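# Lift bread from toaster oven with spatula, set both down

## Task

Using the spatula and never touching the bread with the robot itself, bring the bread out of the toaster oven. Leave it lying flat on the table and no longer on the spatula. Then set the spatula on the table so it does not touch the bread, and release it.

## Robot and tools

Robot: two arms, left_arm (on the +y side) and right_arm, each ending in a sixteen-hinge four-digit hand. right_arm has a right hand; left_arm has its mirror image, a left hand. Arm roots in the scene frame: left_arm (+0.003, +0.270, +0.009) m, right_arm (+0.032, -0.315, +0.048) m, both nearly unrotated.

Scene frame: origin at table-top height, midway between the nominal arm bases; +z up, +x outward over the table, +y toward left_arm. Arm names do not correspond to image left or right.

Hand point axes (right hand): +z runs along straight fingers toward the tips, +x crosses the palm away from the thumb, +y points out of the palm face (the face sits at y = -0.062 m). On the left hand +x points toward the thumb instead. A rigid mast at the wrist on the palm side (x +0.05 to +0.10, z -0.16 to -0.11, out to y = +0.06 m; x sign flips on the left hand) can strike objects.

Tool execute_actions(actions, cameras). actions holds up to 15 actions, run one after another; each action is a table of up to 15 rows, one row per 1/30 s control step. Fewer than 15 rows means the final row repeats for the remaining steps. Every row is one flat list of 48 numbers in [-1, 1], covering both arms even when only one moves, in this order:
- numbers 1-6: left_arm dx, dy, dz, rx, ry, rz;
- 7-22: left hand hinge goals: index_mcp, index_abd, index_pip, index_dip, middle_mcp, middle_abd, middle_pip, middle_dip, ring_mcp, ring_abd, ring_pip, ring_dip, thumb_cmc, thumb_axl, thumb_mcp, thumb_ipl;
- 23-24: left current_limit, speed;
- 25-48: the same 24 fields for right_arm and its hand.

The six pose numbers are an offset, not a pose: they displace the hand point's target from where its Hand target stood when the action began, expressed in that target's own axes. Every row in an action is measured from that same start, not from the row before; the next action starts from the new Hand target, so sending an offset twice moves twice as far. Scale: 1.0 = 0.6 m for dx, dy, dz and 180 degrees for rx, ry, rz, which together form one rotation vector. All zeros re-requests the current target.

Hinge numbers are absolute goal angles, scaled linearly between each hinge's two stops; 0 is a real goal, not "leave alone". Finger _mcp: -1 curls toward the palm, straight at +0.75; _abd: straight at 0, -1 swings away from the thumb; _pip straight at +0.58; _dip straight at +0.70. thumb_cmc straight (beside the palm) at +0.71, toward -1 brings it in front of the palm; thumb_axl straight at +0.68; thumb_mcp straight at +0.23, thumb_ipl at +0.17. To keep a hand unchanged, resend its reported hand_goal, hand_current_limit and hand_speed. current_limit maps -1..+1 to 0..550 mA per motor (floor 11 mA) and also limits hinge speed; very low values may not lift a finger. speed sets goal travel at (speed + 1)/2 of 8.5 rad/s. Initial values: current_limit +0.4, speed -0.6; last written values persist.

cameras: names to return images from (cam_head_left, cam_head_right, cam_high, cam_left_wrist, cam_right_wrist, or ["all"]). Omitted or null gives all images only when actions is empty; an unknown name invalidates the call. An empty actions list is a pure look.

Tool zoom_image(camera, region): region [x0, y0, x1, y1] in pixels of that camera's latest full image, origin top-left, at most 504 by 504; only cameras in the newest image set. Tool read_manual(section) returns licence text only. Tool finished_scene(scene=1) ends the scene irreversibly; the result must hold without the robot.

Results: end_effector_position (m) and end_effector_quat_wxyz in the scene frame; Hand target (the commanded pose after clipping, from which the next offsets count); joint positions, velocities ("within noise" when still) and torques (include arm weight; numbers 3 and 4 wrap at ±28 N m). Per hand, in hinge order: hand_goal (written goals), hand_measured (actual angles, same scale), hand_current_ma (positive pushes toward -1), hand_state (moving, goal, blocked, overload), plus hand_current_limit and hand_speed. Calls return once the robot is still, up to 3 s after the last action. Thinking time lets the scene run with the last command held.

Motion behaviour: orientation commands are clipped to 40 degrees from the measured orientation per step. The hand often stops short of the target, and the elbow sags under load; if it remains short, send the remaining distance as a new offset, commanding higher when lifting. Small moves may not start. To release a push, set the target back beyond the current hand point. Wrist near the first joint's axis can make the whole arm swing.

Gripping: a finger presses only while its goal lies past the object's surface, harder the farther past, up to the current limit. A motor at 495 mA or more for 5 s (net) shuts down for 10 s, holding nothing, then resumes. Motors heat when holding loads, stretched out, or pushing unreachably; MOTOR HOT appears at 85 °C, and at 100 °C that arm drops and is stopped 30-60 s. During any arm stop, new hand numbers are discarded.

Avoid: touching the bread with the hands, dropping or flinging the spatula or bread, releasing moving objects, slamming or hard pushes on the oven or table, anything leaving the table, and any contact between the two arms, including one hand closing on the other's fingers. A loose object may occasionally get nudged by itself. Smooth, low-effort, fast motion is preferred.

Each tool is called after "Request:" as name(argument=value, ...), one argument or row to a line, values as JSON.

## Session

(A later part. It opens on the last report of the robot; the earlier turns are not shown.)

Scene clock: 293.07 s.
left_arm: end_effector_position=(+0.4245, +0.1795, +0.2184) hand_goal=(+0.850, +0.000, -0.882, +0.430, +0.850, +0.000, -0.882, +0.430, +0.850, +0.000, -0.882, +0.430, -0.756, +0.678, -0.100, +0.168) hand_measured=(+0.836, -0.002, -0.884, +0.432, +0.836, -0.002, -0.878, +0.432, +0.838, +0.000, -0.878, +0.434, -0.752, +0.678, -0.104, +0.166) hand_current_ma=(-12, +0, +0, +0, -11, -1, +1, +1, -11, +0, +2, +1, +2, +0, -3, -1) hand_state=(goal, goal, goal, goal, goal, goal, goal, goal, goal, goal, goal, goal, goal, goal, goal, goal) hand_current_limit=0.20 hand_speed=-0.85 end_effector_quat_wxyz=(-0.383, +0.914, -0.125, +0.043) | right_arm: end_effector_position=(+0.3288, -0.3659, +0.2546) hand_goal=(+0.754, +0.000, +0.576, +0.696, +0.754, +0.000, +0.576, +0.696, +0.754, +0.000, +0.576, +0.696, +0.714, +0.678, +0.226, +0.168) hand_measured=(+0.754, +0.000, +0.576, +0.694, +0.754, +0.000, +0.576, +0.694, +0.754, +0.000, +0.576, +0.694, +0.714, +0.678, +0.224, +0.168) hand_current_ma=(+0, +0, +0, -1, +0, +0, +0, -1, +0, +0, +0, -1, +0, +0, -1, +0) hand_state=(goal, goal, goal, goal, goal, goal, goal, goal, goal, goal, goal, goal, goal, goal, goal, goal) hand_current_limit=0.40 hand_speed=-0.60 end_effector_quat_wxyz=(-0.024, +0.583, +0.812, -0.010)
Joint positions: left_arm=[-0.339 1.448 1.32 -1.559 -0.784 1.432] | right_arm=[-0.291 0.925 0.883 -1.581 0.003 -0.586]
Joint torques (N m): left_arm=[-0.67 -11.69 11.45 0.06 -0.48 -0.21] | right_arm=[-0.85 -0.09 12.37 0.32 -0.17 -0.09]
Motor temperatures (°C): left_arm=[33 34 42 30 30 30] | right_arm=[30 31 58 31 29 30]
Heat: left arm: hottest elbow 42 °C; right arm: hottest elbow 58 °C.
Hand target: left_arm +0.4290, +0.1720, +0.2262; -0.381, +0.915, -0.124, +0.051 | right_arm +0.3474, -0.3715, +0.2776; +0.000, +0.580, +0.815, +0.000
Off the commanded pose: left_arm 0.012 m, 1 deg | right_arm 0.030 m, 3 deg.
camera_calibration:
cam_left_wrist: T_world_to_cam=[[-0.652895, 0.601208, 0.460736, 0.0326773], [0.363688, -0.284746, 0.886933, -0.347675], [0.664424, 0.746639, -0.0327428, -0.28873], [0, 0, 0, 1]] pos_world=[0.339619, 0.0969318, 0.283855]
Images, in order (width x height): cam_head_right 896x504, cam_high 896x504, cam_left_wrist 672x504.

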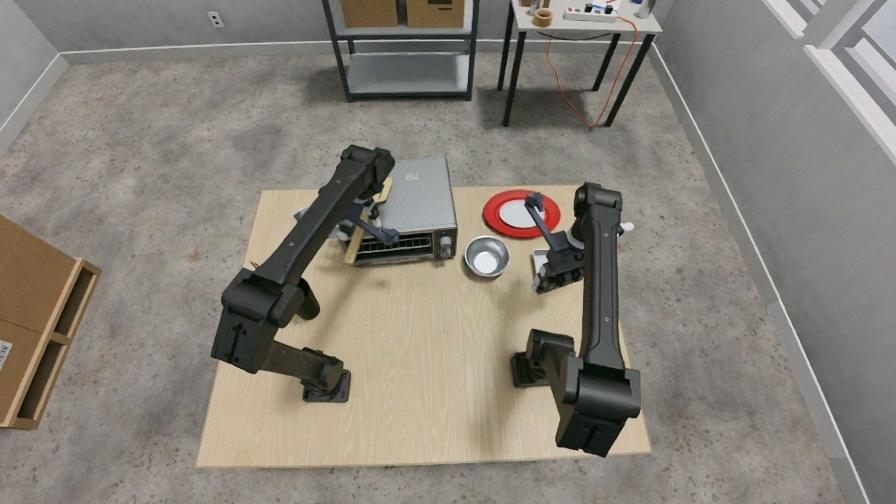

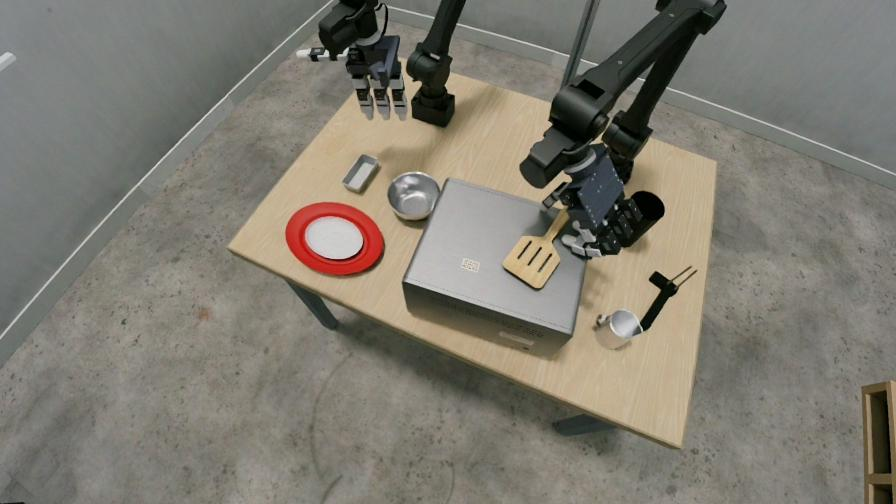

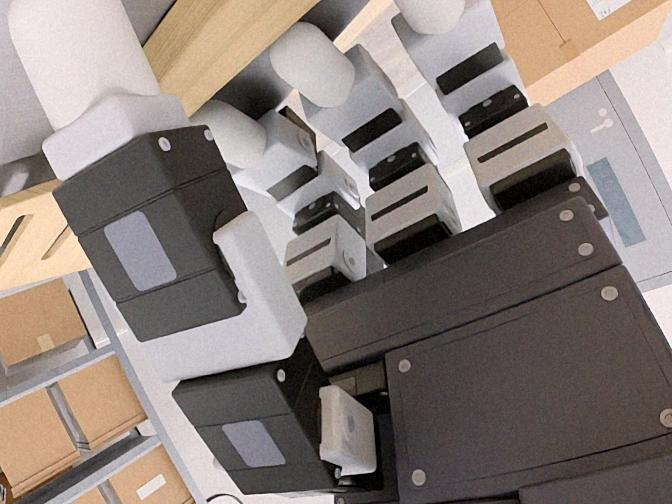

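Request:
execute_actions(
  actions=[
    [[0,-0.006,-0.006,0,0,0,0.9,0,-0.883,0.43,0.9,0,-0.883,0.43,0.9,0,-0.883,0.43,-0.757,0.678,0.3,0.168,0.2,-0.6,0,0,0,0,0,0,0.754,0,0.576,0.696,0.754,0,0.576,0.696,0.754,0,0.576,0.696,0.714,0.678,0.226,0.168,0.4,-0.6]],
    [[0,0,0,0,0,0,0.9,0,-0.883,0.43,0.9,0,-0.883,0.43,0.9,0,-0.883,0.43,-0.757,0.678,0.3,-0.9,0.2,-0.4,0,0,0,0,0,0,0.754,0,0.576,0.696,0.754,0,0.576,0.696,0.754,0,0.576,0.696,0.714,0.678,0.226,0.168,0.4,-0.6]],
    [[0,0,0,0,0,0,0.9,0,-0.883,0.43,0.9,0,-0.883,0.43,0.9,0,-0.883,0.43,-0.757,0.678,-0.3,-0.95,0.2,-0.4,0,0,0,0,0,0,0.754,0,0.576,0.696,0.754,0,0.576,0.696,0.754,0,0.576,0.696,0.714,0.678,0.226,0.168,0.4,-0.6]],
    [[-0.075,0,0,0,0,0,0.9,0,-0.883,0.43,0.9,0,-0.883,0.43,0.9,0,-0.883,0.43,-0.757,0.678,-0.4,-0.95,0.2,-0.4,0,0,0,0,0,0,0.754,0,0.576,0.696,0.754,0,0.576,0.696,0.754,0,0.576,0.696,0.714,0.678,0.226,0.168,0.4,-0.6]],
    [[-0.073,0,0,0,0,0,0.9,0,-0.883,0.43,0.9,0,-0.883,0.43,0.9,0,-0.883,0.43,-0.757,0.678,-0.4,-0.95,0.2,-0.4,0,0,0,0,0,0,0.754,0,0.576,0.696,0.754,0,0.576,0.696,0.754,0,0.576,0.696,0.714,0.678,0.226,0.168,0.4,-0.6]],
  ],
  cameras=["cam_high", "cam_head_right", "cam_left_wrist"],
)

Request:
zoom_image(
  camera="cam_high",
  region=[400, 120, 640, 340],
)

Request:
zoom_image(
  camera="cam_head_right",
  region=[310, 150, 470, 300],
)

Scene clock: 296.33 s.
left_arm: end_effector_position=(+0.3456, +0.2003, +0.2277) hand_goal=(+0.900, +0.000, -0.882, +0.430, +0.900, +0.000, -0.882, +0.430, +0.900, +0.000, -0.882, +0.430, -0.756, +0.678, -0.400, -0.950) hand_measured=(+0.888, -0.002, -0.882, +0.428, +0.888, -0.002, -0.882, +0.428, +0.888, +0.000, -0.878, +0.434, -0.752, +0.680, -0.368, -0.946) hand_current_ma=(-9, +0, +0, -1, -11, -1, +0, -1, -10, +0, +2, +1, +1, +0, +59, +2) hand_state=(goal, goal, goal, goal, goal, goal, goal, goal, goal, goal, goal, goal, goal, goal, blocked, goal) hand_current_limit=0.20 hand_speed=-0.40 end_effector_quat_wxyz=(-0.382, +0.915, -0.124, +0.045) | right_arm: end_effector_position=(+0.3288, -0.3659, +0.2546) hand_goal=(+0.754, +0.000, +0.576, +0.696, +0.754, +0.000, +0.576, +0.696, +0.754, +0.000, +0.576, +0.696, +0.714, +0.678, +0.226, +0.168) hand_measured=(+0.754, +0.000, +0.576, +0.694, +0.754, +0.000, +0.576, +0.694, +0.754, +0.000, +0.576, +0.694, +0.714, +0.678, +0.224, +0.168) hand_current_ma=(+0, +0, +0, -1, +0, +0, +0, -1, +0, +0, +0, -1, +0, +0, -1, +0) hand_state=(goal, goal, goal, goal, goal, goal, goal, goal, goal, goal, goal, goal, goal, goal, goal, goal) hand_current_limit=0.40 hand_speed=-0.60 end_effector_quat_wxyz=(-0.024, +0.583, +0.812, -0.010)
Joint positions: left_arm=[-0.364 1.235 1.141 -1.614 -0.78 1.396] | right_arm=[-0.291 0.925 0.883 -1.581 0.003 -0.586]
Joint torques (N m): left_arm=[-0.91 -9.41 9.31 0.09 -0.52 -0.26] | right_arm=[-0.5 -0.73 12.42 0.32 -0.11 -0.09]
Motor temperatures (°C): left_arm=[33 34 42 30 30 30] | right_arm=[30 31 59 31 29 30]
Heat: left arm: hottest elbow 42 °C; right arm: hottest elbow 59 °C.
Hand target: left_arm +0.3434, +0.1957, +0.2314; -0.381, +0.915, -0.124, +0.051 | right_arm +0.3474, -0.3715, +0.2776; +0.000, +0.580, +0.815, +0.000
Off the commanded pose: left_arm 0.006 m, 1 deg | right_arm 0.030 m, 3 deg.
camera_calibration:
cam_left_wrist: T_world_to_cam=[[-0.655271, 0.602089, 0.45619, -0.0340474], [0.359909, -0.282114, 0.889313, -0.321078], [0.664143, 0.746928, -0.0318364, -0.251713], [0, 0, 0, 1]] pos_world=[0.260422, 0.11793, 0.293057]
Images, in order (width x height): cam_head_right 896x504, cam_high 896x504, cam_left_wrist 672x504.

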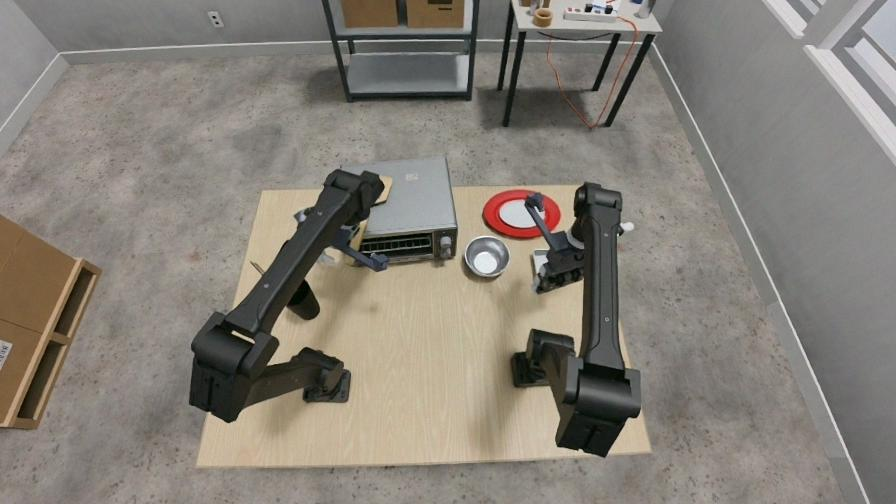

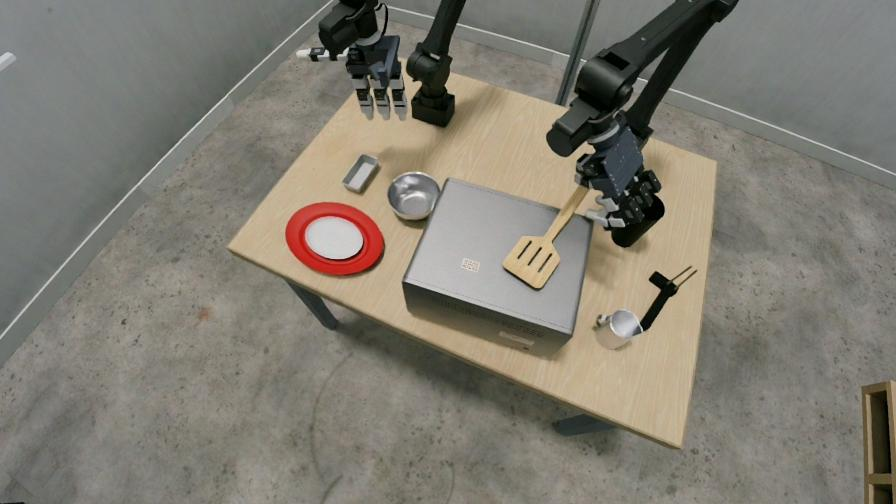

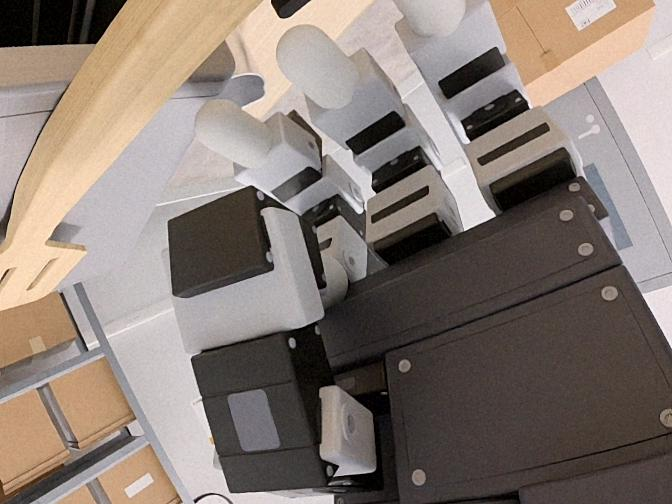

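Scaled by 2.100.

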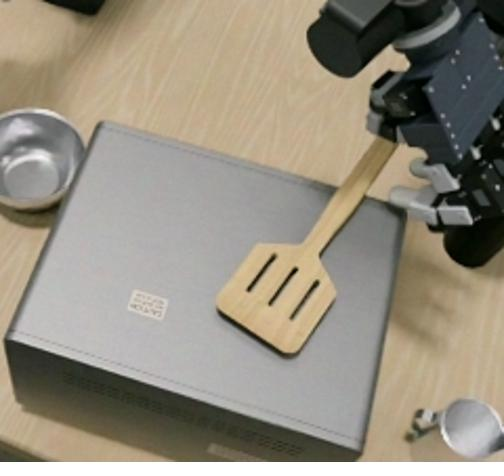

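Scaled by 3.150.

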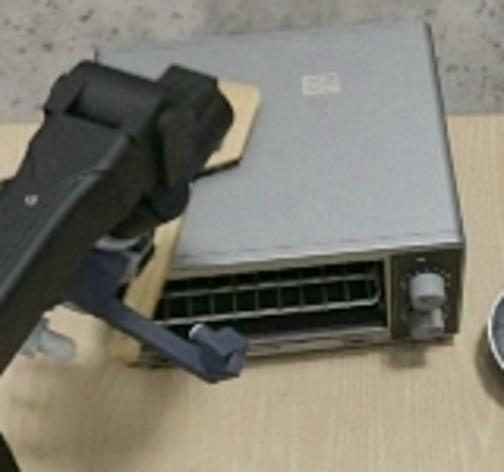

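Request:
execute_actions(
  actions=[
    [[0,0,0,0,0,0,1,0,-0.883,0.43,1,0,-0.883,0.43,1,0,-0.883,0.43,-0.757,0.678,0.3,-0.95,0.2,-0.5,0,0,0,0,0,0,0.754,0,0.576,0.696,0.754,0,0.576,0.696,0.754,0,0.576,0.696,0.714,0.678,0.226,0.168,0.4,-0.6]],
    [[-0.0117,0.0118,-0.0118,0,0,0,1,0,-0.883,0.43,1,0,-0.883,0.43,1,0,-0.883,0.43,-0.757,0.678,0.3,-0.95,0.2,-0.5,0,0,0,0,0,0,0.754,0,0.576,0.696,0.754,0,0.576,0.696,0.754,0,0.576,0.696,0.714,0.678,0.226,0.168,0.4,-0.6]],
    [[0,0.024,0.024,0,0,0,1,0,-0.883,0.43,1,0,-0.883,0.43,1,0,-0.883,0.43,-0.757,0.678,0.3,-0.95,0.2,-0.5,0,0,0,0,0,0,0.754,0,0.576,0.696,0.754,0,0.576,0.696,0.754,0,0.576,0.696,0.714,0.678,0.226,0.168,0.4,-0.6]],
  ],
  cameras=["cam_high", "cam_left_wrist"],
)

Request:
zoom_image(
  camera="cam_high",
  region=[480, 120, 700, 300],
)

Scene clock: 299.07 s.
left_arm: end_effector_position=(+0.3364, +0.1936, +0.2158) hand_goal=(+1.000, +0.000, -0.882, +0.430, +1.000, +0.000, -0.882, +0.430, +1.000, +0.000, -0.882, +0.430, -0.756, +0.678, +0.300, -0.950) hand_measured=(+0.990, -0.002, -0.914, +0.406, +0.986, -0.002, -0.882, +0.428, +0.986, +0.000, -0.878, +0.434, -0.752, +0.680, +0.294, -0.948) hand_current_ma=(-8, +0, -39, -25, -12, -1, +0, -1, -12, +0, +2, +1, +1, +0, -4, +1) hand_state=(goal, goal, blocked, blocked, goal, goal, goal, goal, goal, goal, goal, goal, goal, goal, goal, goal) hand_current_limit=0.20 hand_speed=-0.50 end_effector_quat_wxyz=(-0.385, +0.914, -0.119, +0.049) | right_arm: end_effector_position=(+0.3288, -0.3659, +0.2546) hand_goal=(+0.754, +0.000, +0.576, +0.696, +0.754, +0.000, +0.576, +0.696, +0.754, +0.000, +0.576, +0.696, +0.714, +0.678, +0.226, +0.168) hand_measured=(+0.754, +0.000, +0.576, +0.694, +0.754, +0.000, +0.576, +0.694, +0.754, +0.000, +0.576, +0.694, +0.714, +0.678, +0.224, +0.168) hand_current_ma=(+0, +0, +0, -1, +0, +0, +0, -1, +0, +0, +0, -1, +0, +0, -1, +0) hand_state=(goal, goal, goal, goal, goal, goal, goal, goal, goal, goal, goal, goal, goal, goal, goal, goal) hand_current_limit=0.40 hand_speed=-0.60 end_effector_quat_wxyz=(-0.024, +0.583, +0.812, -0.010)
Joint positions: left_arm=[-0.399 1.225 1.099 -1.612 -0.782 1.338] | right_arm=[-0.291 0.925 0.883 -1.581 0.003 -0.586]
Joint torques (N m): left_arm=[-0.73 -8.47 7.98 0.79 -0.28 -0.15] | right_arm=[-0.73 -0.44 12.44 0.25 -0.15 -0.1]
Motor temperatures (°C): left_arm=[33 34 42 30 30 30] | right_arm=[30 31 59 31 29 30]
Heat: left arm: hottest elbow 42 °C; right arm: hottest elbow 59 °C.
Hand target: left_arm +0.3339, +0.1880, +0.2109; -0.381, +0.915, -0.124, +0.051 | right_arm +0.3474, -0.3715, +0.2776; +0.000, +0.580, +0.815, +0.000
Off the commanded pose: left_arm 0.008 m, 1 deg | right_arm 0.030 m, 3 deg.
camera_calibration:
cam_left_wrist: T_world_to_cam=[[-0.664393, 0.596803, 0.449899, -0.0251777], [0.350264, -0.283129, 0.892834, -0.306339], [0.660226, 0.750776, -0.0209294, -0.242736], [0, 0, 0, 1]] pos_world=[0.250832, 0.110533, 0.279757]
Images, in order (width x height): cam_high 896x504, cam_left_wrist 672x504.

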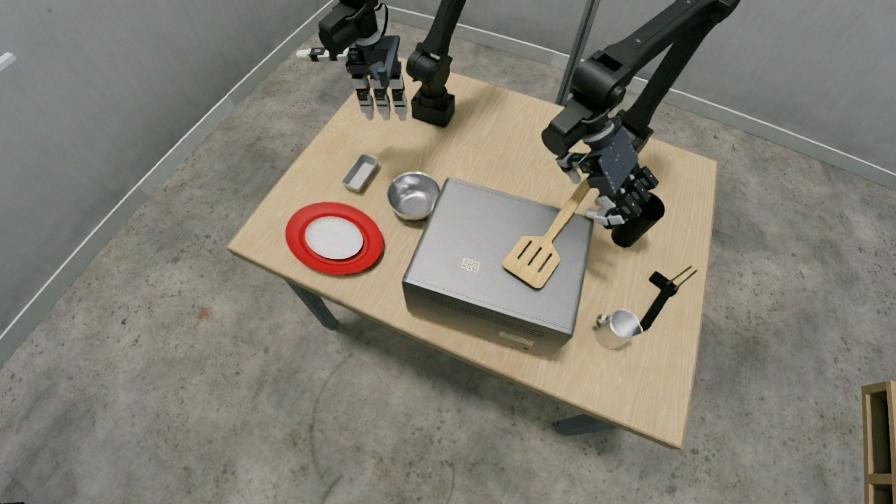

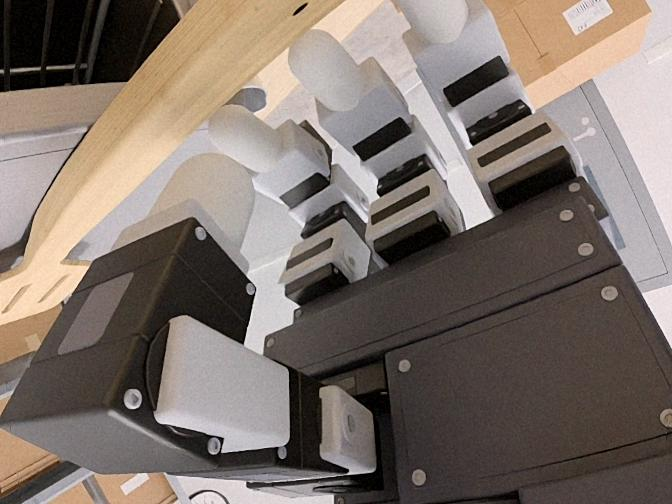

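Scaled by 2.291.

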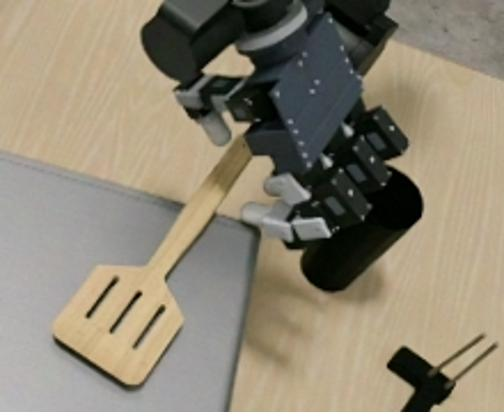

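Request:
execute_actions(
  actions=[
    [[-0.02,0,0,0,0,0,1,0,-0.883,0.43,1,0,-0.883,0.43,1,0,-0.883,0.43,-0.757,0.678,0.3,-0.95,0.2,-0.5,0,0,0,0,0,0,0.754,0,0.576,0.696,0.754,0,0.576,0.696,0.754,0,0.576,0.696,0.714,0.678,0.226,0.168,0.4,-0.6]],
    [[0,0.02,0.02,0,0,0,1,0,-0.883,0.43,1,0,-0.883,0.43,1,0,-0.883,0.43,-0.757,0.678,0.3,-0.95,0.2,-0.5,0,0,0,0,0,0,0.754,0,0.576,0.696,0.754,0,0.576,0.696,0.754,0,0.576,0.696,0.714,0.678,0.226,0.168,0.4,-0.6]],
    [[0,0.014,0.014,0,0,0,1,0,-0.883,0.43,1,0,-0.883,0.43,1,0,-0.883,0.43,-0.757,0.678,0.3,-0.95,0.2,-0.5,0,0,0,0,0,0,0.754,0,0.576,0.696,0.754,0,0.576,0.696,0.754,0,0.576,0.696,0.714,0.678,0.226,0.168,0.4,-0.6]],
  ],
  cameras=["cam_high", "cam_left_wrist"],
)

Request:
zoom_image(
  camera="cam_high",
  region=[480, 120, 700, 300],
)

Scene clock: 301.20 s.
left_arm: end_effector_position=(+0.3223, +0.1986, +0.1852) hand_goal=(+1.000, +0.000, -0.882, +0.430, +1.000, +0.000, -0.882, +0.430, +1.000, +0.000, -0.882, +0.430, -0.756, +0.678, +0.300, -0.950) hand_measured=(+1.000, -0.002, -0.886, +0.424, +0.986, -0.002, -0.882, +0.428, +0.986, +0.000, -0.878, +0.434, -0.754, +0.678, +0.294, -0.950) hand_current_ma=(+0, +0, -1, -3, -12, -1, +0, -1, -12, +0, +2, +1, +1, +0, -4, +0) hand_state=(goal, goal, goal, goal, goal, goal, goal, goal, goal, goal, goal, goal, goal, goal, goal, goal) hand_current_limit=0.20 hand_speed=-0.50 end_effector_quat_wxyz=(-0.386, +0.914, -0.118, +0.047) | right_arm: end_effector_position=(+0.3288, -0.3659, +0.2546) hand_goal=(+0.754, +0.000, +0.576, +0.696, +0.754, +0.000, +0.576, +0.696, +0.754, +0.000, +0.576, +0.696, +0.714, +0.678, +0.226, +0.168) hand_measured=(+0.754, +0.000, +0.576, +0.694, +0.754, +0.000, +0.576, +0.694, +0.754, +0.000, +0.576, +0.694, +0.714, +0.678, +0.224, +0.168) hand_current_ma=(+0, +0, +0, -1, +0, +0, +0, -1, +0, +0, +0, -1, +0, +0, -1, +0) hand_state=(goal, goal, goal, goal, goal, goal, goal, goal, goal, goal, goal, goal, goal, goal, goal, goal) hand_current_limit=0.40 hand_speed=-0.60 end_effector_quat_wxyz=(-0.024, +0.583, +0.812, -0.010)
Joint positions: left_arm=[-0.404 1.204 1 -1.548 -0.783 1.325] | right_arm=[-0.291 0.925 0.883 -1.581 0.003 -0.586]
Joint torques (N m): left_arm=[-0.85 -7.71 8.53 0.94 -0.22 -0.08] | right_arm=[-0.73 -0.32 12.48 0.29 -0.14 -0.11]
Motor temperatures (°C): left_arm=[33 34 42 30 30 30] | right_arm=[30 31 59 31 29 30]
Heat: left arm: hottest elbow 42 °C; right arm: hottest elbow 59 °C.
Hand target: left_arm +0.3223, +0.1912, +0.1821; -0.381, +0.915, -0.124, +0.051 | right_arm +0.3474, -0.3715, +0.2776; +0.000, +0.580, +0.815, +0.000
Off the commanded pose: left_arm 0.008 m, 1 deg | right_arm 0.030 m, 3 deg.
camera_calibration:
cam_left_wrist: T_world_to_cam=[[-0.665149, 0.592501, 0.454445, -0.0234057], [0.354434, -0.285149, 0.890543, -0.273256], [0.657232, 0.753414, -0.0203364, -0.237434], [0, 0, 0, 1]] pos_world=[0.237332, 0.114836, 0.249154]
Images, in order (width x height): cam_high 896x504, cam_left_wrist 672x504.

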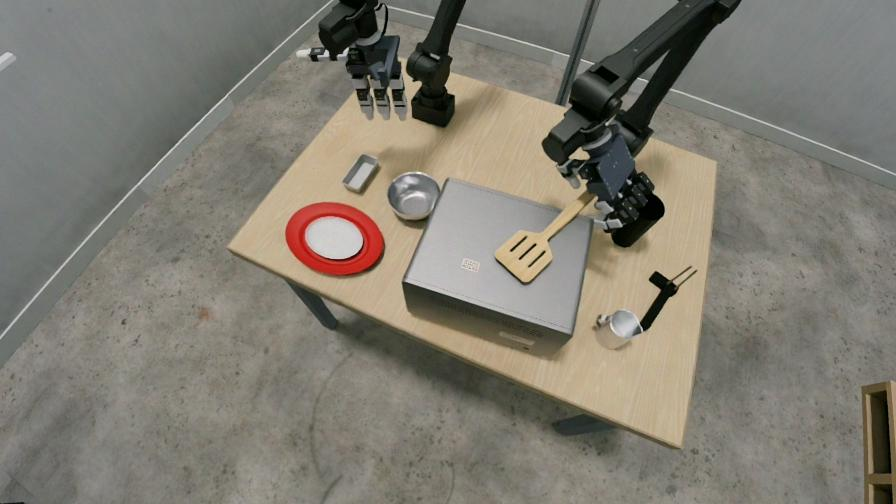

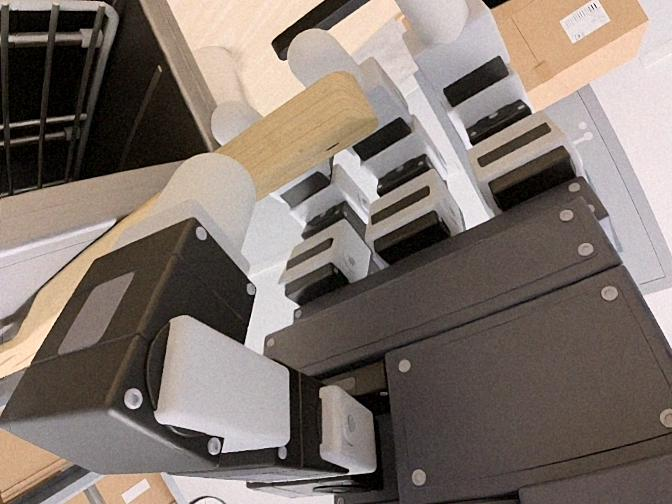

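Scaled by 2.291.

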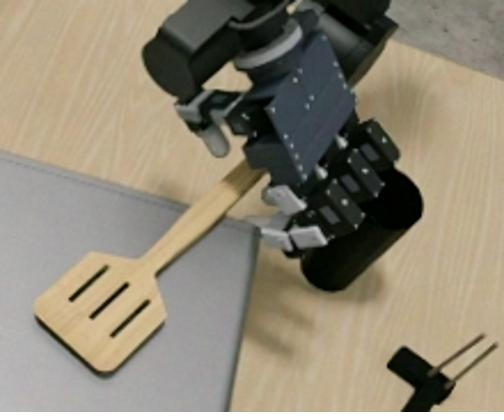

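Request:
execute_actions(
  actions=[
    [[0,0.006,0.006,0,0,0,0.9,0,-0.883,0.3,0.9,0,-0.883,0.3,0.9,0,-0.883,0.3,-0.757,0.678,0.3,-0.95,0.2,-0.7,0,0,0,0,0,0,0.754,0,0.576,0.696,0.754,0,0.576,0.696,0.754,0,0.576,0.696,0.714,0.678,0.226,0.168,0.4,-0.6]],
    [[0,0,0,0,0,0,0.753,0,-0.883,0.19,0.753,0,-0.883,0.19,0.753,0,-0.883,0.19,-0.757,0.678,0.3,-0.95,0.2,-0.7,0,0,0,0,0,0,0.754,0,0.576,0.696,0.754,0,0.576,0.696,0.754,0,0.576,0.696,0.714,0.678,0.226,0.168,0.4,-0.6]],
  ],
  cameras=["cam_high", "cam_left_wrist"],
)

Request:
zoom_image(
  camera="cam_high",
  region=[480, 120, 700, 300],
)

Scene clock: 302.70 s.
left_arm: end_effector_position=(+0.3229, +0.2012, +0.1801) hand_goal=(+0.754, +0.000, -0.882, +0.190, +0.754, +0.000, -0.882, +0.190, +0.754, +0.000, -0.882, +0.190, -0.756, +0.678, +0.300, -0.950) hand_measured=(+0.938, -0.012, -0.864, +0.190, +0.752, -0.002, -0.882, +0.194, +0.752, +0.000, -0.878, +0.194, -0.754, +0.678, +0.294, -0.950) hand_current_ma=(+330, -7, +17, +0, -1, -1, +0, +1, -1, +0, +2, +1, +1, +0, -4, +0) hand_state=(blocked, goal, goal, goal, goal, goal, goal, goal, goal, goal, goal, goal, goal, goal, goal, goal) hand_current_limit=0.20 hand_speed=-0.70 end_effector_quat_wxyz=(-0.391, +0.912, -0.112, +0.051) | right_arm: end_effector_position=(+0.3288, -0.3659, +0.2546) hand_goal=(+0.754, +0.000, +0.576, +0.696, +0.754, +0.000, +0.576, +0.696, +0.754, +0.000, +0.576, +0.696, +0.714, +0.678, +0.226, +0.168) hand_measured=(+0.754, +0.000, +0.576, +0.694, +0.754, +0.000, +0.576, +0.694, +0.754, +0.000, +0.576, +0.694, +0.714, +0.678, +0.224, +0.168) hand_current_ma=(+0, +0, +0, -1, +0, +0, +0, -1, +0, +0, +0, -1, +0, +0, -1, +0) hand_state=(goal, goal, goal, goal, goal, goal, goal, goal, goal, goal, goal, goal, goal, goal, goal, goal) hand_current_limit=0.40 hand_speed=-0.60 end_effector_quat_wxyz=(-0.024, +0.583, +0.812, -0.010)
Joint positions: left_arm=[-0.404 1.204 0.984 -1.534 -0.795 1.31] | right_arm=[-0.291 0.925 0.883 -1.581 0.003 -0.586]
Joint torques (N m): left_arm=[-0.85 -7.47 8.98 0.96 0.2 0.04] | right_arm=[-0.5 0.21 12.36 0.27 -0.19 -0.1]
Motor temperatures (°C): left_arm=[33 34 42 30 30 30] | right_arm=[30 31 59 31 29 30]
Heat: left arm: hottest elbow 42 °C; right arm: hottest elbow 59 °C.
Hand target: left_arm +0.3223, +0.1913, +0.1769; -0.381, +0.915, -0.124, +0.051 | right_arm +0.3474, -0.3715, +0.2776; +0.000, +0.580, +0.815, +0.000
Off the commanded pose: left_arm 0.010 m, 2 deg | right_arm 0.030 m, 3 deg.
camera_calibration:
cam_left_wrist: T_world_to_cam=[[-0.676206, 0.582716, 0.450763, -0.0159987], [0.344777, -0.290408, 0.892632, -0.264426], [0.651057, 0.759016, -0.00453128, -0.241906], [0, 0, 0, 1]] pos_world=[0.237844, 0.116142, 0.242151]
Images, in order (width x height): cam_high 896x504, cam_left_wrist 672x504.

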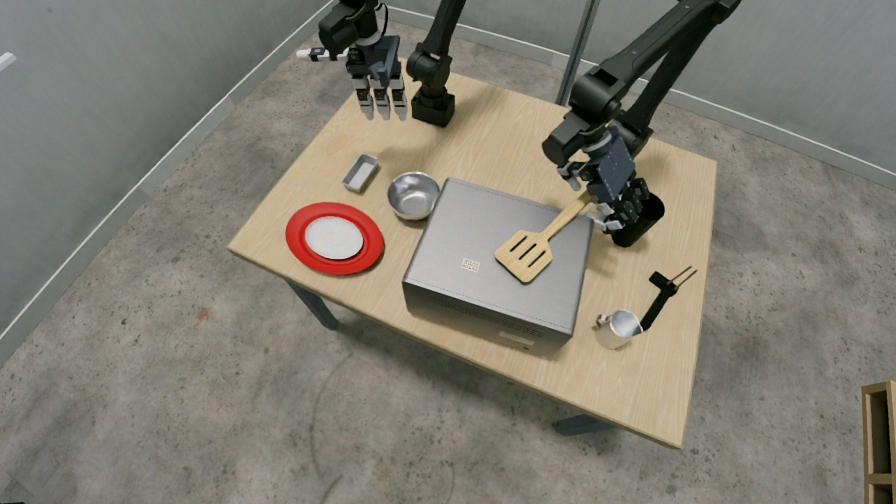

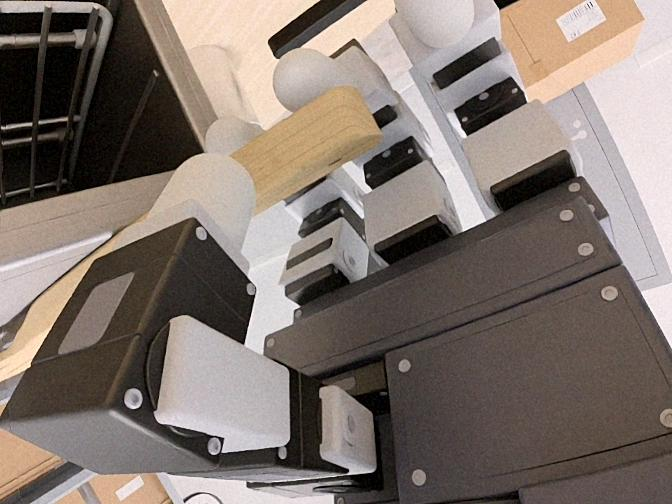

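Scaled by 2.291.

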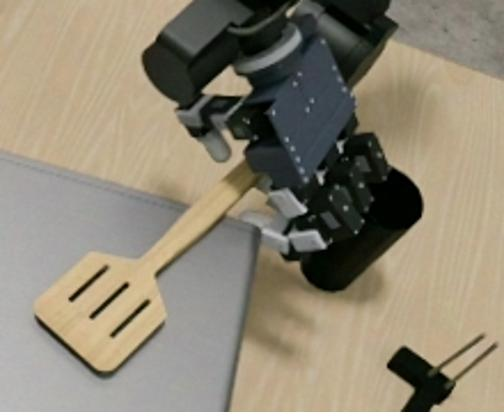

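Request:
execute_actions(
  actions=[
    [[-0.0233,0,0,0,0,0,1,0,-0.883,0.3,0.753,0,-0.883,0.19,0.753,0,-0.883,0.19,-0.757,0.678,0.3,-0.95,0.2,-0.7,0,0,0,0,0,0,0.754,0,0.576,0.696,0.754,0,0.576,0.696,0.754,0,0.576,0.696,0.714,0.678,0.226,0.168,0.4,-0.6]],
    [[0,0,0,0,0,0,0.753,0,-0.883,0.19,0.753,0,-0.883,0.19,0.753,0,-0.883,0.19,-0.757,0.678,0.3,-0.95,0.2,-0.7,0,0,0,0,0,0,0.754,0,0.576,0.696,0.754,0,0.576,0.696,0.754,0,0.576,0.696,0.714,0.678,0.226,0.168,0.4,-0.6]],
  ],
  cameras=["cam_high", "cam_left_wrist"],
)

Request:
zoom_image(
  camera="cam_high",
  region=[480, 120, 700, 300],
)

Scene clock: 305.37 s.
left_arm: end_effector_position=(+0.3105, +0.2000, +0.1705) hand_goal=(+0.754, +0.000, -0.882, +0.190, +0.754, +0.000, -0.882, +0.190, +0.754, +0.000, -0.882, +0.190, -0.756, +0.678, +0.300, -0.950) hand_measured=(+0.752, -0.004, -0.876, +0.194, +0.752, -0.002, -0.882, +0.194, +0.752, +0.000, -0.878, +0.194, -0.754, +0.678, +0.294, -0.950) hand_current_ma=(+0, -1, +2, +2, -1, -1, +0, +1, -1, +0, +2, +1, +1, +0, -4, +0) hand_state=(goal, goal, goal, goal, goal, goal, goal, goal, goal, goal, goal, goal, goal, goal, goal, goal) hand_current_limit=0.20 hand_speed=-0.70 end_effector_quat_wxyz=(-0.385, +0.915, -0.117, +0.040) | right_arm: end_effector_position=(+0.3288, -0.3659, +0.2546) hand_goal=(+0.754, +0.000, +0.576, +0.696, +0.754, +0.000, +0.576, +0.696, +0.754, +0.000, +0.576, +0.696, +0.714, +0.678, +0.226, +0.168) hand_measured=(+0.754, +0.000, +0.576, +0.694, +0.754, +0.000, +0.576, +0.694, +0.754, +0.000, +0.576, +0.694, +0.714, +0.678, +0.224, +0.168) hand_current_ma=(+0, +0, +0, -1, +0, +0, +0, -1, +0, +0, +0, -1, +0, +0, -1, +0) hand_state=(goal, goal, goal, goal, goal, goal, goal, goal, goal, goal, goal, goal, goal, goal, goal, goal) hand_current_limit=0.40 hand_speed=-0.60 end_effector_quat_wxyz=(-0.024, +0.583, +0.812, -0.010)
Joint positions: left_arm=[-0.412 1.192 0.952 -1.534 -0.773 1.307] | right_arm=[-0.291 0.925 0.883 -1.581 0.003 -0.586]
Joint torques (N m): left_arm=[-0.79 -9.05 9.1 0.31 -0.47 -0.04] | right_arm=[-1.03 -0.26 12.42 0.4 -0.17 -0.08]
Motor temperatures (°C): left_arm=[33 34 42 30 29 30] | right_arm=[30 31 59 31 29 30]
Heat: left arm: hottest elbow 42 °C; right arm: hottest elbow 59 °C.
Hand target: left_arm +0.3089, +0.1950, +0.1770; -0.381, +0.915, -0.124, +0.051 | right_arm +0.3474, -0.3715, +0.2776; +0.000, +0.580, +0.815, +0.000
Off the commanded pose: left_arm 0.008 m, 2 deg | right_arm 0.030 m, 3 deg.
camera_calibration:
cam_left_wrist: T_world_to_cam=[[-0.663389, 0.58942, 0.460977, -0.0264894], [0.366675, -0.280952, 0.886914, -0.259605], [0.652277, 0.757397, -0.0297447, -0.228755], [0, 0, 0, 1]] pos_world=[0.226829, 0.115935, 0.235654]
Images, in order (width x height): cam_high 896x504, cam_left_wrist 672x504.

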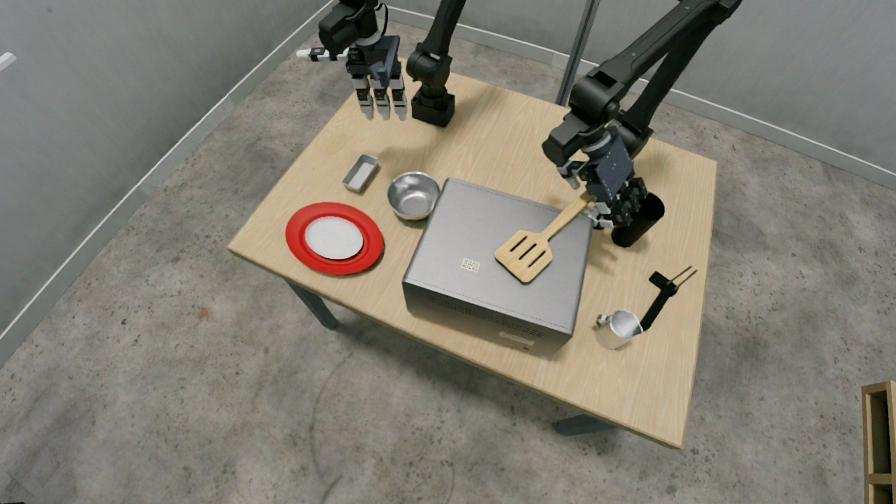

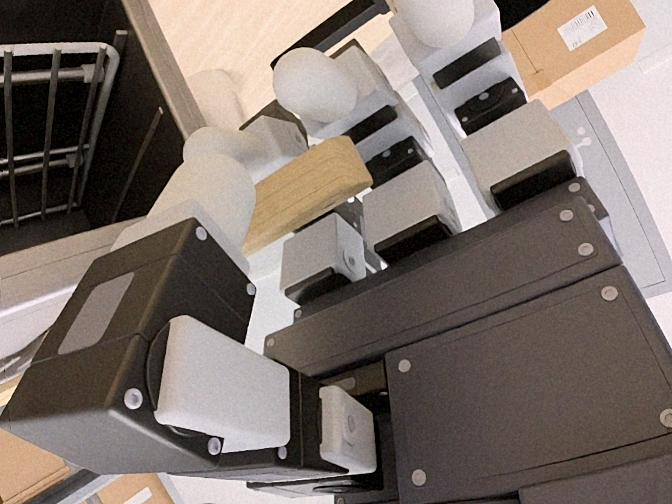

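Scaled by 2.291.

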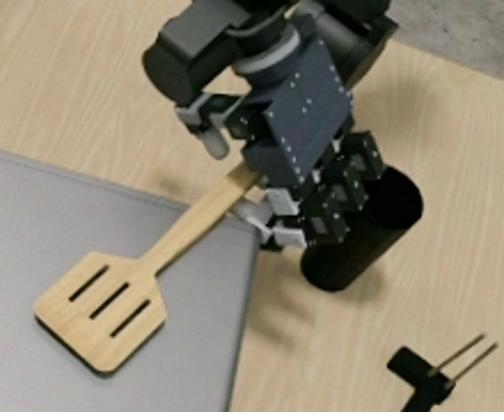

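Request:
execute_actions(
  actions=[
    [[0.02,-0.01,-0.01,0,0,0,0.753,0,-0.883,0.19,0.753,0,-0.883,0.19,0.753,0,-0.883,0.19,-0.757,0.678,0.3,-0.95,0.2,-0.7,0,0,0,0,0,0,0.754,0,0.576,0.696,0.754,0,0.576,0.696,0.754,0,0.576,0.696,0.714,0.678,0.226,0.168,0.4,-0.6]],
    [[0,-0.008,-0.008,0,0,0,0.753,0,-0.883,0.19,0.753,0,-0.883,0.19,0.753,0,-0.883,0.19,-0.757,0.678,0.3,-0.95,0.2,-0.7,0,0,0,0,0,0,0.754,0,0.576,0.696,0.754,0,0.576,0.696,0.754,0,0.576,0.696,0.714,0.678,0.226,0.168,0.4,-0.6]],
  ],
  cameras=["cam_high", "cam_left_wrist"],
)

Request:
zoom_image(
  camera="cam_high",
  region=[480, 120, 700, 300],
)

Scene clock: 306.90 s.
left_arm: end_effector_position=(+0.3077, +0.2010, +0.1735) hand_goal=(+0.754, +0.000, -0.882, +0.190, +0.754, +0.000, -0.882, +0.190, +0.754, +0.000, -0.882, +0.190, -0.756, +0.678, +0.300, -0.950) hand_measured=(+0.752, -0.004, -0.876, +0.194, +0.752, -0.002, -0.882, +0.194, +0.752, +0.000, -0.878, +0.194, -0.754, +0.678, +0.294, -0.950) hand_current_ma=(+0, -1, +2, +2, -1, -1, +0, +1, -1, +0, +2, +1, +1, +0, -4, +0) hand_state=(goal, goal, goal, goal, goal, goal, goal, goal, goal, goal, goal, goal, goal, goal, goal, goal) hand_current_limit=0.20 hand_speed=-0.70 end_effector_quat_wxyz=(-0.386, +0.914, -0.123, +0.033) | right_arm: end_effector_position=(+0.3288, -0.3659, +0.2546) hand_goal=(+0.754, +0.000, +0.576, +0.696, +0.754, +0.000, +0.576, +0.696, +0.754, +0.000, +0.576, +0.696, +0.714, +0.678, +0.226, +0.168) hand_measured=(+0.754, +0.000, +0.576, +0.694, +0.754, +0.000, +0.576, +0.694, +0.754, +0.000, +0.576, +0.694, +0.714, +0.678, +0.224, +0.168) hand_current_ma=(+0, +0, +0, -1, +0, +0, +0, -1, +0, +0, +0, -1, +0, +0, -1, +0) hand_state=(goal, goal, goal, goal, goal, goal, goal, goal, goal, goal, goal, goal, goal, goal, goal, goal) hand_current_limit=0.40 hand_speed=-0.60 end_effector_quat_wxyz=(-0.024, +0.583, +0.812, -0.010)
Joint positions: left_arm=[-0.412 1.192 0.96 -1.554 -0.773 1.314] | right_arm=[-0.291 0.925 0.883 -1.581 0.003 -0.586]
Joint torques (N m): left_arm=[-0.26 -7.47 13.65 -0.13 -0.51 -0.01] | right_arm=[-0.26 -0.67 12.46 0.24 -0.16 -0.1]
Motor temperatures (°C): left_arm=[33 34 42 30 30 30] | right_arm=[30 31 59 31 29 30]
Heat: left arm: hottest elbow 42 °C; right arm: hottest elbow 59 °C.
Hand target: left_arm +0.3204, +0.1918, +0.1922; -0.381, +0.915, -0.124, +0.051 | right_arm +0.3474, -0.3715, +0.2776; +0.000, +0.580, +0.815, +0.000
Off the commanded pose: left_arm 0.024 m, 2 deg | right_arm 0.030 m, 3 deg.
camera_calibration:
cam_left_wrist: T_world_to_cam=[[-0.653123, 0.589675, 0.475094, -0.0360128], [0.379281, -0.288289, 0.879224, -0.26201], [0.655421, 0.754435, -0.0353643, -0.226974], [0, 0, 0, 1]] pos_world=[0.224618, 0.116938, 0.239449]
Images, in order (width x height): cam_high 896x504, cam_left_wrist 672x504.

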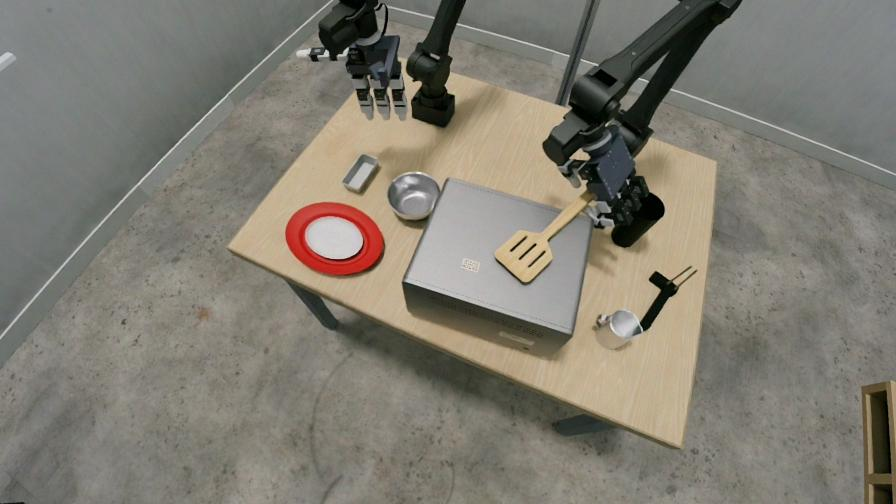

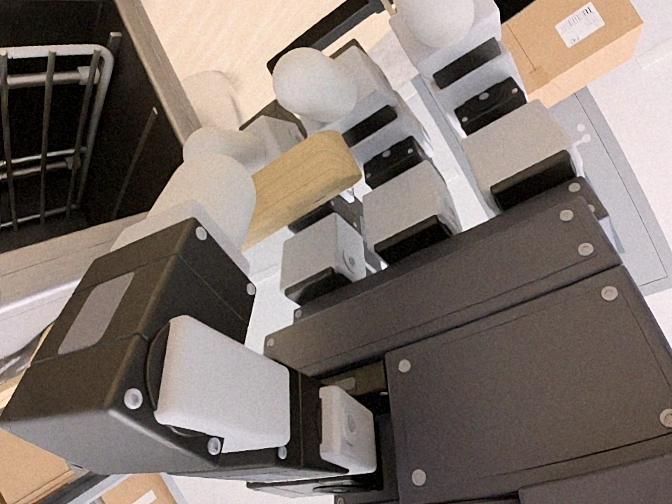

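Scaled by 2.291.

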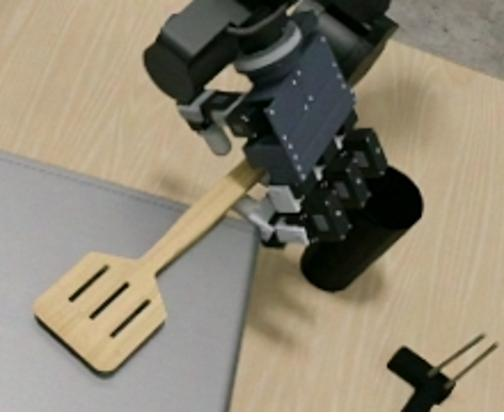

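Request:
execute_actions(
  actions=[
    [[0.012,-0.01,-0.01,0,0,0,0.753,0,-0.883,0.19,0.753,0,-0.883,0.19,0.753,0,-0.883,0.19,-0.757,0.678,0.3,-0.95,0.2,-0.7,0,0,0,0,0,0,0.754,0,0.576,0.696,0.754,0,0.576,0.696,0.754,0,0.576,0.696,0.714,0.678,0.226,0.168,0.4,-0.6]],
    [[0,0,0,0,0,0,0.753,0,-0.883,0.19,0.753,0,-0.883,0.19,0.753,0,-0.883,0.19,-0.757,0.678,0.3,-0.95,0.2,-0.7,0,0,0,0,0,0,0.754,0,0.576,0.696,0.754,0,0.576,0.696,0.754,0,0.576,0.696,0.714,0.678,0.226,0.168,0.4,-0.6]],
  ],
  cameras=["cam_high", "cam_left_wrist"],
)

Request:
zoom_image(
  camera="cam_high",
  region=[480, 120, 700, 300],
)

Scene clock: 308.30 s.
left_arm: end_effector_position=(+0.3146, +0.1976, +0.1850) hand_goal=(+0.754, +0.000, -0.882, +0.190, +0.754, +0.000, -0.882, +0.190, +0.754, +0.000, -0.882, +0.190, -0.756, +0.678, +0.300, -0.950) hand_measured=(+0.752, -0.004, -0.876, +0.194, +0.752, -0.002, -0.882, +0.194, +0.752, +0.000, -0.878, +0.194, -0.754, +0.678, +0.294, -0.950) hand_current_ma=(-1, -1, +2, +2, -1, -1, +0, +1, -1, +0, +2, +1, +1, +0, -4, +0) hand_state=(goal, goal, goal, goal, goal, goal, goal, goal, goal, goal, goal, goal, goal, goal, goal, goal) hand_current_limit=0.20 hand_speed=-0.70 end_effector_quat_wxyz=(-0.385, +0.914, -0.123, +0.039) | right_arm: end_effector_position=(+0.3288, -0.3659, +0.2546) hand_goal=(+0.754, +0.000, +0.576, +0.696, +0.754, +0.000, +0.576, +0.696, +0.754, +0.000, +0.576, +0.696, +0.714, +0.678, +0.226, +0.168) hand_measured=(+0.754, +0.000, +0.576, +0.694, +0.754, +0.000, +0.576, +0.694, +0.754, +0.000, +0.576, +0.694, +0.714, +0.678, +0.224, +0.168) hand_current_ma=(+0, +0, +0, -1, +0, +0, +0, -1, +0, +0, +0, -1, +0, +0, -1, +0) hand_state=(goal, goal, goal, goal, goal, goal, goal, goal, goal, goal, goal, goal, goal, goal, goal, goal) hand_current_limit=0.40 hand_speed=-0.60 end_effector_quat_wxyz=(-0.024, +0.583, +0.812, -0.010)
Joint positions: left_arm=[-0.412 1.198 0.996 -1.57 -0.773 1.319] | right_arm=[-0.291 0.925 0.883 -1.581 0.003 -0.586]
Joint torques (N m): left_arm=[0.03 -6.95 13.68 -0.08 -0.53 -0.02] | right_arm=[-0.62 -0.38 12.31 0.29 -0.15 -0.08]
Motor temperatures (°C): left_arm=[33 34 42 30 30 30] | right_arm=[30 31 59 31 29 30]
Heat: left arm: hottest elbow 42 °C; right arm: hottest elbow 59 °C.
Hand target: left_arm +0.3274, +0.1898, +0.2007; -0.381, +0.915, -0.124, +0.051 | right_arm +0.3474, -0.3715, +0.2776; +0.000, +0.580, +0.815, +0.000
Off the commanded pose: left_arm 0.022 m, 1 deg | right_arm 0.030 m, 3 deg.
camera_calibration:
cam_left_wrist: T_world_to_cam=[[-0.655447, 0.59436, 0.465968, -0.0334861], [0.370107, -0.285036, 0.88418, -0.274327], [0.658339, 0.751991, -0.0331513, -0.229424], [0, 0, 0, 1]] pos_world=[0.230621, 0.114235, 0.250553]
Images, in order (width x height): cam_high 896x504, cam_left_wrist 672x504.

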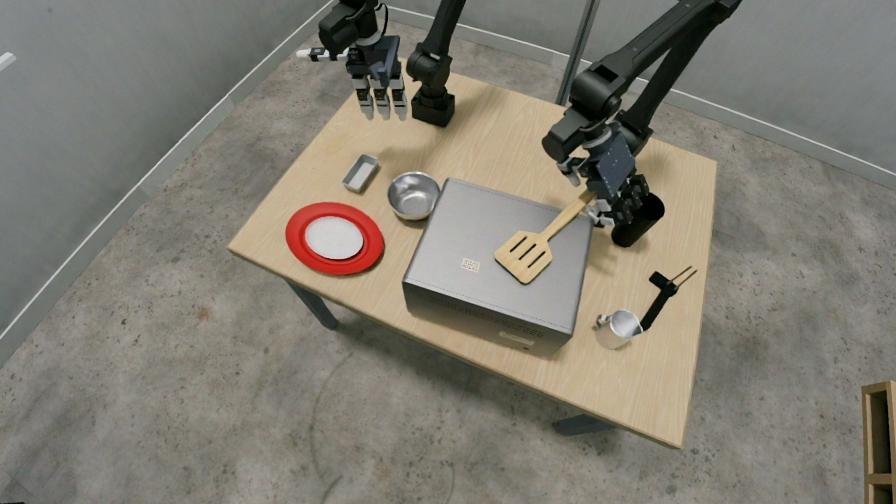

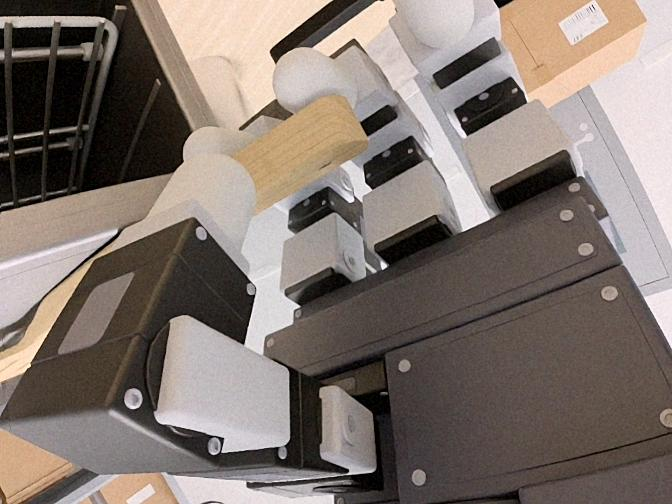

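Scaled by 2.291.

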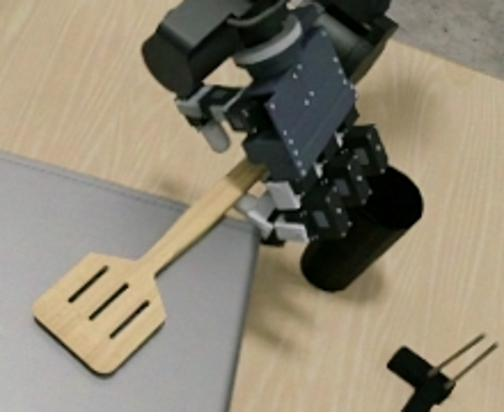

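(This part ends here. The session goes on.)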